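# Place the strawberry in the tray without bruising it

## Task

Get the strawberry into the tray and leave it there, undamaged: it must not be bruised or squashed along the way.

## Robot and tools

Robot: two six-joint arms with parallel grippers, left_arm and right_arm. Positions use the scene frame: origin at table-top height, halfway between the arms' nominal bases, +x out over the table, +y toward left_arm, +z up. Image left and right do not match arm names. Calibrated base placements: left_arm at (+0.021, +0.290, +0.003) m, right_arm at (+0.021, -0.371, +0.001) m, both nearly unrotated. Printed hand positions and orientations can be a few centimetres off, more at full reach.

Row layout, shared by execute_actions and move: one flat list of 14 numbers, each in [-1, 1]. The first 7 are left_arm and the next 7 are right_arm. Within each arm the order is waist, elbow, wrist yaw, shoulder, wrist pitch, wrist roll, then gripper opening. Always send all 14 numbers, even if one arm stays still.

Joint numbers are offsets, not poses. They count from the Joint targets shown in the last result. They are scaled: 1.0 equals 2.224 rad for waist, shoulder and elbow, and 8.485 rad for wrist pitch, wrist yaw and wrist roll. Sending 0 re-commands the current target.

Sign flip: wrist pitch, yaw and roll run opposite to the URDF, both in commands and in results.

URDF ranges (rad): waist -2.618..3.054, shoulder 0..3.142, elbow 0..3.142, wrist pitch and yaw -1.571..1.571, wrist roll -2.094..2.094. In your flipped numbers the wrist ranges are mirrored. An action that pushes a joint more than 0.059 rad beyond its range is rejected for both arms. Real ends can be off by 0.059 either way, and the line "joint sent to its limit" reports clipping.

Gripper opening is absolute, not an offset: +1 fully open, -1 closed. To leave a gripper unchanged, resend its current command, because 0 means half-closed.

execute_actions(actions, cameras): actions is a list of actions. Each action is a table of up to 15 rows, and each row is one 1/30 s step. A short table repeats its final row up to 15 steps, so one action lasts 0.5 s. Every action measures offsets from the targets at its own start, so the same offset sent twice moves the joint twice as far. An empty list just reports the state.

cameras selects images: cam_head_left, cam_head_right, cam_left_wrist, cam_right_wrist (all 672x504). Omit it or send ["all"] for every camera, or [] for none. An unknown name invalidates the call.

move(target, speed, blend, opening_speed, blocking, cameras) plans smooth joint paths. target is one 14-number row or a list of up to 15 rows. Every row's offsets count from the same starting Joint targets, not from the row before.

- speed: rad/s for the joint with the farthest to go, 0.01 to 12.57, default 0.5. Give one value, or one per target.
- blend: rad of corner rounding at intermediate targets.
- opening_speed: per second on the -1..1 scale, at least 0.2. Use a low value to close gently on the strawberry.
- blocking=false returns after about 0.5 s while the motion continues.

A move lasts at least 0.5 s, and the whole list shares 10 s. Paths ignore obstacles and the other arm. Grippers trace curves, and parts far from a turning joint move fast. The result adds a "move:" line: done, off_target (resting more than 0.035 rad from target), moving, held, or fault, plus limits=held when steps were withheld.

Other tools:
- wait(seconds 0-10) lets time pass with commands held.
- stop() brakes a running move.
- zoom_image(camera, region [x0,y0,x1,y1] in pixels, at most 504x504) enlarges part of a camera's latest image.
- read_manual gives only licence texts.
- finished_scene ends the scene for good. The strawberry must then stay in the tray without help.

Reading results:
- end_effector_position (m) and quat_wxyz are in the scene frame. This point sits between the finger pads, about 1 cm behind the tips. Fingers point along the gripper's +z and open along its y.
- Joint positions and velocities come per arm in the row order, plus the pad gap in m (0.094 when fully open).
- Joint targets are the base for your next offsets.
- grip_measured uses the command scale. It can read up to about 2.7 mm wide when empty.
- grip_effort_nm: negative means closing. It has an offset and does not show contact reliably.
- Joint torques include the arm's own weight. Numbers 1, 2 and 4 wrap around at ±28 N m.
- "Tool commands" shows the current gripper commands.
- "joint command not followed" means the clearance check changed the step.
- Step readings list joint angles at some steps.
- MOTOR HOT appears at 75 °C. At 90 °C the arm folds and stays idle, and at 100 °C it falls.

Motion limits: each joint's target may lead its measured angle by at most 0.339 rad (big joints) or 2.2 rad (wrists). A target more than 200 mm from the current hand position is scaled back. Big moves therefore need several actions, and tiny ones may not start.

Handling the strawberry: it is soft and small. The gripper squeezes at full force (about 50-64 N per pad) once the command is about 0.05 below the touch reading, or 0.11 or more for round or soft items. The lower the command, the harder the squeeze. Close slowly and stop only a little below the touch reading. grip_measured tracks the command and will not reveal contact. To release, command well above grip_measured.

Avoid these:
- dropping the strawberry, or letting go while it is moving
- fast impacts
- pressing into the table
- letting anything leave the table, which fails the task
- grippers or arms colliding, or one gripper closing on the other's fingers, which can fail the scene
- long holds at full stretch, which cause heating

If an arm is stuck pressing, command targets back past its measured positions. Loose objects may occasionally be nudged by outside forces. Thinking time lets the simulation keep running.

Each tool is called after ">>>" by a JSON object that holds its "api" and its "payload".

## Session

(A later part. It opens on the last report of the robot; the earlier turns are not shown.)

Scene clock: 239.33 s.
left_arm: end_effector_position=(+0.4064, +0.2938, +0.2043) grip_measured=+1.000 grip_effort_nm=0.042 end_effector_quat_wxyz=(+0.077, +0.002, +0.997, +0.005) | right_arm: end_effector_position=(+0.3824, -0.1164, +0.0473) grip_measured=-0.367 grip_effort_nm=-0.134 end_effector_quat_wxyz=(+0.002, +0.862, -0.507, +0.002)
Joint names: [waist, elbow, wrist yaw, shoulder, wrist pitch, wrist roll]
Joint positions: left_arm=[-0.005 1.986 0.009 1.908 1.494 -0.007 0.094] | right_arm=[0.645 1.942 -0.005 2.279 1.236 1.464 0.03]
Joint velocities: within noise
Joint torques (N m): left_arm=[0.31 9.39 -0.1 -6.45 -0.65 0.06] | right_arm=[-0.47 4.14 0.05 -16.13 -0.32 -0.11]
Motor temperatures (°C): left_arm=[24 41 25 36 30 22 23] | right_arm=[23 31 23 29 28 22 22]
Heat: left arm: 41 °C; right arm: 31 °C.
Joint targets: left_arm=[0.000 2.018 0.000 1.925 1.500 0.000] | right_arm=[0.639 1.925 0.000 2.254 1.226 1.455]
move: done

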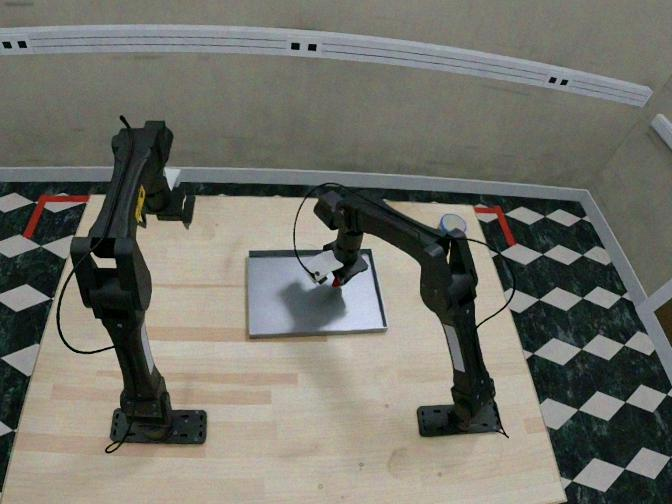

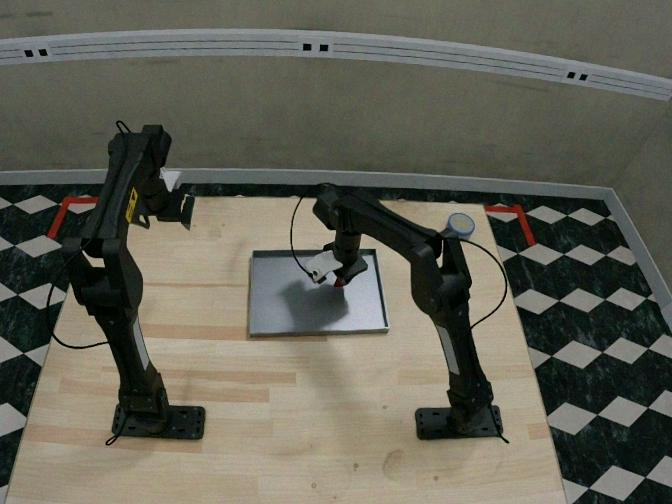

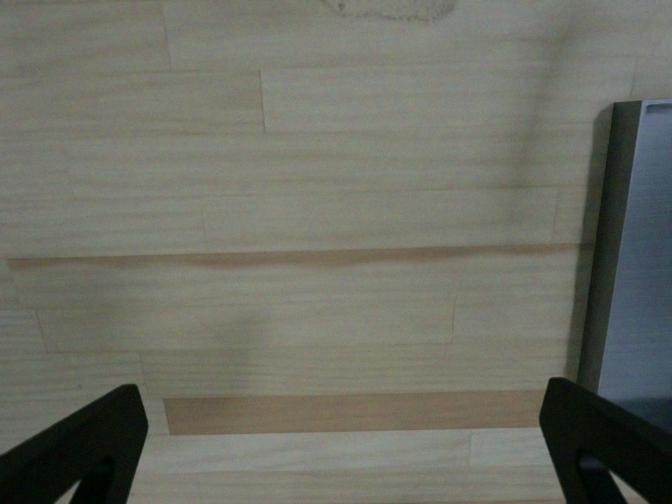

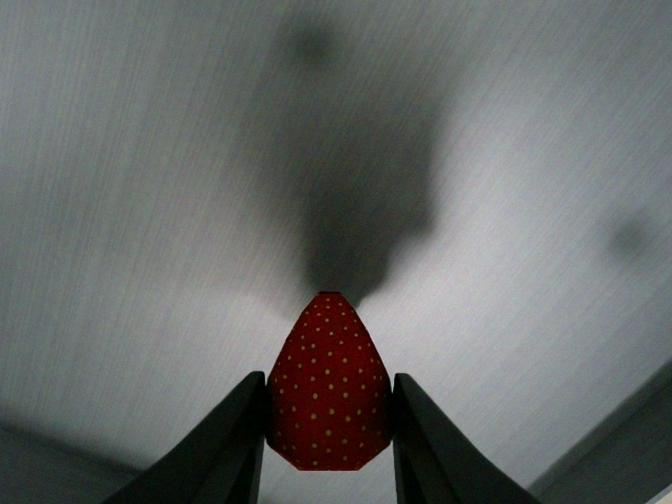

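>>> {"api": "move", "payload": {"target": [0, 0, 0, 0, 0, 0, 1.0, 0.0, -0.0257, 0.0, 0.0, -0.00707, 0.0, -0.37], "speed": 0.1, "cameras": ["cam_head_right", "cam_right_wrist"]}}

>>> {"api": "zoom_image", "payload": {"camera": "cam_right_wrist", "region": [180, 280, 480, 504]}}

Scene clock: 247.53 s.
left_arm: end_effector_position=(+0.4064, +0.2938, +0.2043) grip_measured=+1.000 grip_effort_nm=0.032 end_effector_quat_wxyz=(+0.077, +0.002, +0.997, +0.005) | right_arm: end_effector_position=(+0.3819, -0.1168, +0.0334) grip_measured=-0.367 grip_effort_nm=-0.129 end_effector_quat_wxyz=(+0.000, +0.862, -0.507, +0.003)
Joint names: [waist, elbow, wrist yaw, shoulder, wrist pitch, wrist roll]
Joint positions: left_arm=[-0.005 1.986 0.009 1.908 1.494 -0.007 0.094] | right_arm=[0.645 1.887 -0.005 2.279 1.176 1.464 0.03]
Joint velocities: within noise
Joint torques (N m): left_arm=[0.35 9.42 -0.1 -6.46 -0.63 0.08] | right_arm=[-0.49 3.93 0.06 -16.08 -0.35 -0.13]
Motor temperatures (°C): left_arm=[24 41 25 36 29 22 23] | right_arm=[23 30 23 31 28 22 22]
Heat: left arm: 41 °C; right arm: 31 °C.
Joint targets: left_arm=[0.000 2.018 0.000 1.925 1.500 0.000] | right_arm=[0.639 1.867 0.000 2.254 1.166 1.455]
move: done
Images, in order (width x height): cam_head_right 672x504, cam_right_wrist 672x504.

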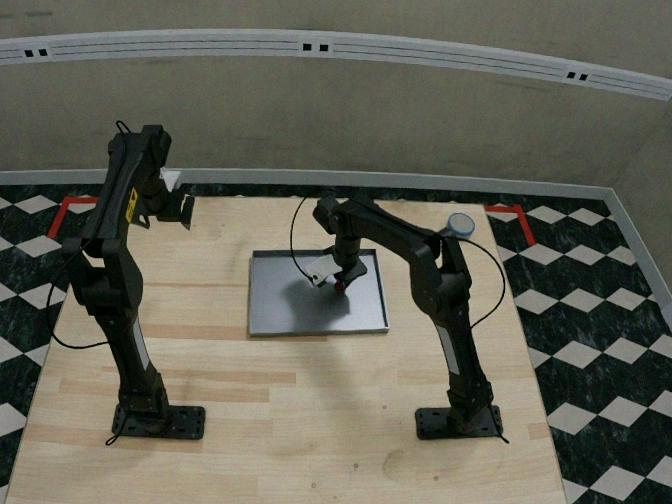

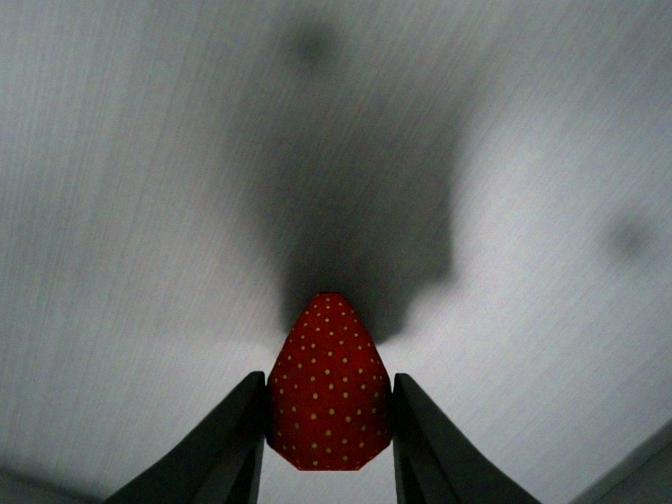

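Scaled by 1.680 from the camera's 672x504 image, which has a finer 960x720 frame.

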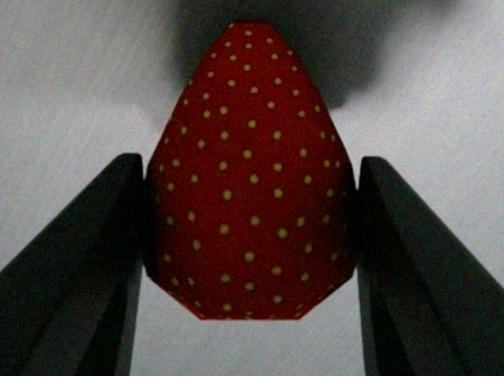

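>>> {"api": "move", "payload": {"target": [0, 0, 0, 0, 0, 0, 1.0, 0.0, -0.0075, 0.0, 0.0, -0.002, 0.0, -0.37], "speed": 0.05, "cameras": ["cam_right_wrist"]}}

>>> {"api": "zoom_image", "payload": {"camera": "cam_right_wrist", "region": [180, 280, 480, 504]}}

Scene clock: 251.93 s.
left_arm: end_effector_position=(+0.4064, +0.2938, +0.2043) grip_measured=+1.000 grip_effort_nm=0.037 end_effector_quat_wxyz=(+0.077, +0.002, +0.997, +0.005) | right_arm: end_effector_position=(+0.3812, -0.1173, +0.0299) grip_measured=-0.367 grip_effort_nm=-0.125 end_effector_quat_wxyz=(+0.001, +0.862, -0.507, +0.002)
Joint names: [waist, elbow, wrist yaw, shoulder, wrist pitch, wrist roll]
Joint positions: left_arm=[-0.005 1.986 0.009 1.908 1.494 -0.007 0.094] | right_arm=[0.645 1.872 -0.005 2.279 1.163 1.464 0.03]
Joint velocities: within noise
Joint torques (N m): left_arm=[0.58 9.32 -0.08 -6.6 -0.65 0.08] | right_arm=[-0.43 3.75 0.06 -16.1 -0.4 -0.12]
Motor temperatures (°C): left_arm=[24 41 25 36 29 22 23] | right_arm=[23 30 23 32 28 22 22]
Heat: left arm: 41 °C; right arm: 32 °C.
Joint targets: left_arm=[0.000 2.018 0.000 1.925 1.500 0.000] | right_arm=[0.639 1.851 0.000 2.254 1.149 1.455]
move: done
Images, in order (width x height): cam_right_wrist 672x504.

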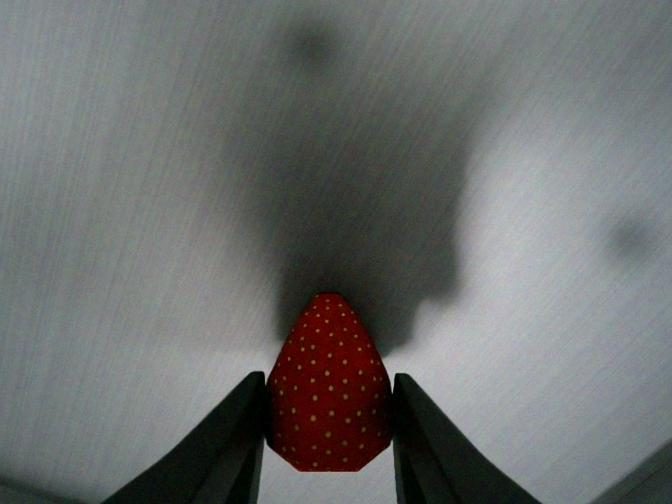

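Scaled by 1.680 from the camera's 672x504 image, which has a finer 960x720 frame.

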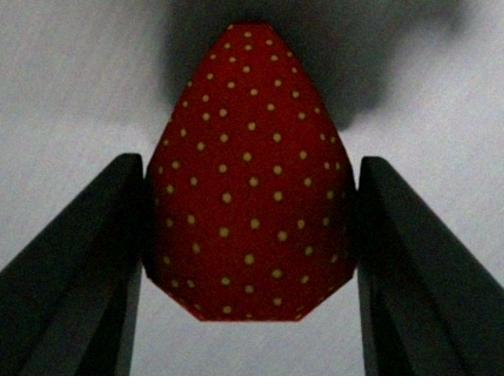

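>>> {"api": "move", "payload": {"target": [0, 0, 0, 0, 0, 0, 1.0, 0.0, -0.0035, 0.0, 0.0, -0.0009, 0.0, -0.37], "speed": 0.05, "cameras": ["cam_right_wrist"]}}

>>> {"api": "zoom_image", "payload": {"camera": "cam_right_wrist", "region": [180, 280, 480, 504]}}

Scene clock: 260.70 s.
left_arm: end_effector_position=(+0.4064, +0.2938, +0.2043) grip_measured=+1.000 grip_effort_nm=0.037 end_effector_quat_wxyz=(+0.077, +0.002, +0.997, +0.005) | right_arm: end_effector_position=(+0.3811, -0.1174, +0.0285) grip_measured=-0.367 grip_effort_nm=-0.125 end_effector_quat_wxyz=(+0.000, +0.862, -0.507, +0.002)
Joint names: [waist, elbow, wrist yaw, shoulder, wrist pitch, wrist roll]
Joint positions: left_arm=[-0.005 1.986 0.009 1.908 1.494 -0.007 0.094] | right_arm=[0.645 1.866 -0.005 2.279 1.156 1.464 0.03]
Joint velocities: within noise
Joint torques (N m): left_arm=[0.58 9.31 -0.14 -6.71 -0.63 0.04] | right_arm=[-0.44 3.74 0.07 -15.98 -0.39 -0.12]
Motor temperatures (°C): left_arm=[24 42 25 36 29 22 23] | right_arm=[23 30 23 33 28 22 22]
Heat: left arm: 42 °C; right arm: 33 °C.
Joint targets: left_arm=[0.000 2.018 0.000 1.925 1.500 0.000] | right_arm=[0.639 1.843 0.000 2.254 1.141 1.455]
move: done
Images, in order (width x height): cam_right_wrist 672x504.

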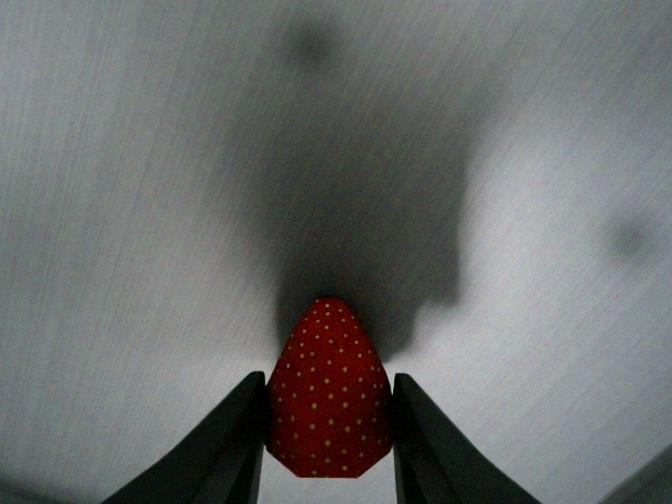

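Scaled by 1.680 from the camera's 672x504 image, which has a finer 960x720 frame.

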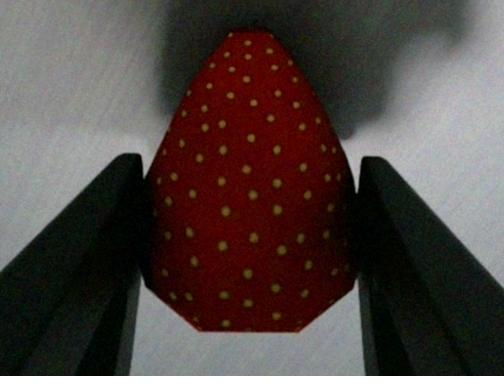

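>>> {"api": "move", "payload": {"target": [[0, 0, 0, 0, 0, 0, 1.0, 0.0, 0.0, 0.0, 0.0, 0.0, 0.0, 0.25], [0, 0, 0, 0, 0, 0, 1.0, 0.0, 0.1837, 0.0, 0.0, 0.04614, 0.0, 0.25]], "speed": [0.3, 0.4], "opening_speed": 0.4}}

Scene clock: 272.37 s.
left_arm: end_effector_position=(+0.4064, +0.2938, +0.2043) grip_measured=+1.000 grip_effort_nm=0.037 end_effector_quat_wxyz=(+0.077, +0.002, +0.997, +0.005) | right_arm: end_effector_position=(+0.3827, -0.1162, +0.1214) grip_measured=+0.248 grip_effort_nm=0.115 end_effector_quat_wxyz=(-0.006, +0.862, -0.507, +0.005)
Joint names: [waist, elbow, wrist yaw, shoulder, wrist pitch, wrist roll]
Joint positions: left_arm=[-0.005 1.986 0.009 1.908 1.494 -0.007 0.094] | right_arm=[0.645 2.233 -0.005 2.277 1.511 1.464 0.059]
Joint velocities: within noise
Joint torques (N m): left_arm=[0.43 9.33 -0.05 -6.64 -0.64 0.07] | right_arm=[-0.5 6.65 0.06 -15.79 -0.06 -0.12]
Motor temperatures (°C): left_arm=[24 42 25 36 29 22 23] | right_arm=[23 30 23 33 27 22 22]
Heat: left arm: 42 °C; right arm: 33 °C.
Joint targets: left_arm=[0.000 2.018 0.000 1.925 1.500 0.000] | right_arm=[0.639 2.252 0.000 2.254 1.533 1.455]
move: done

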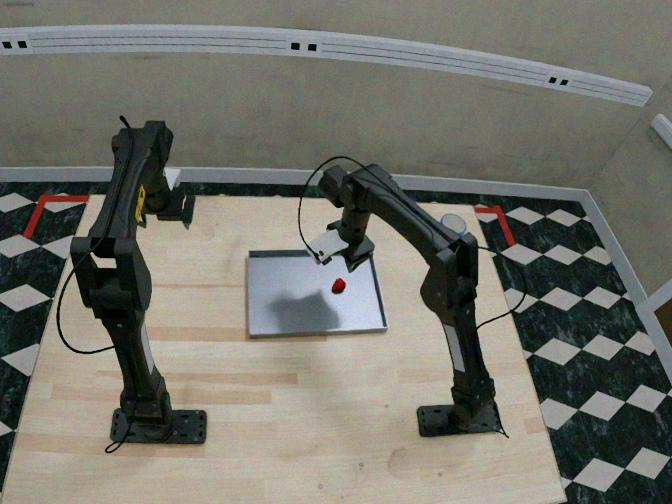

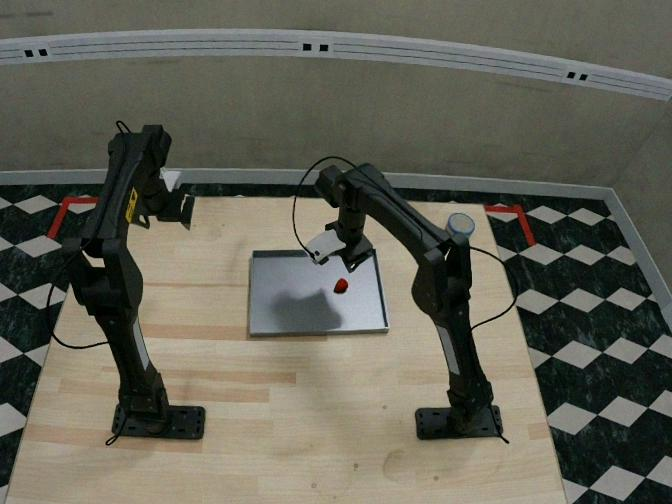

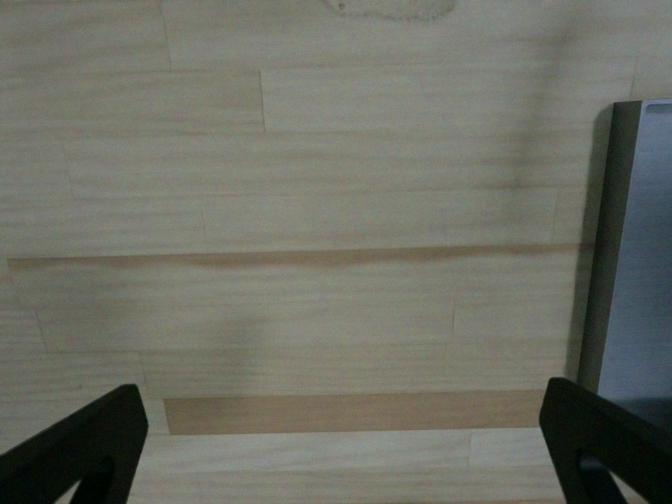

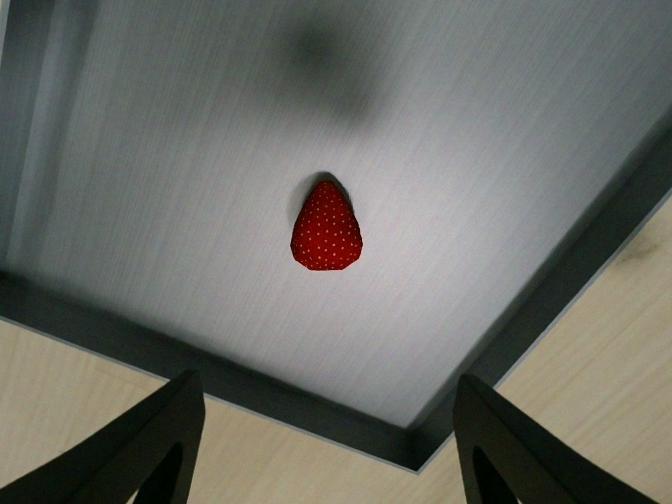

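The strawberry is lying undamaged in the tray, and the gripper is clear of it.

>>> {"api": "finished_scene", "payload": {"scene": 1}}

The scene is finished: the task was done.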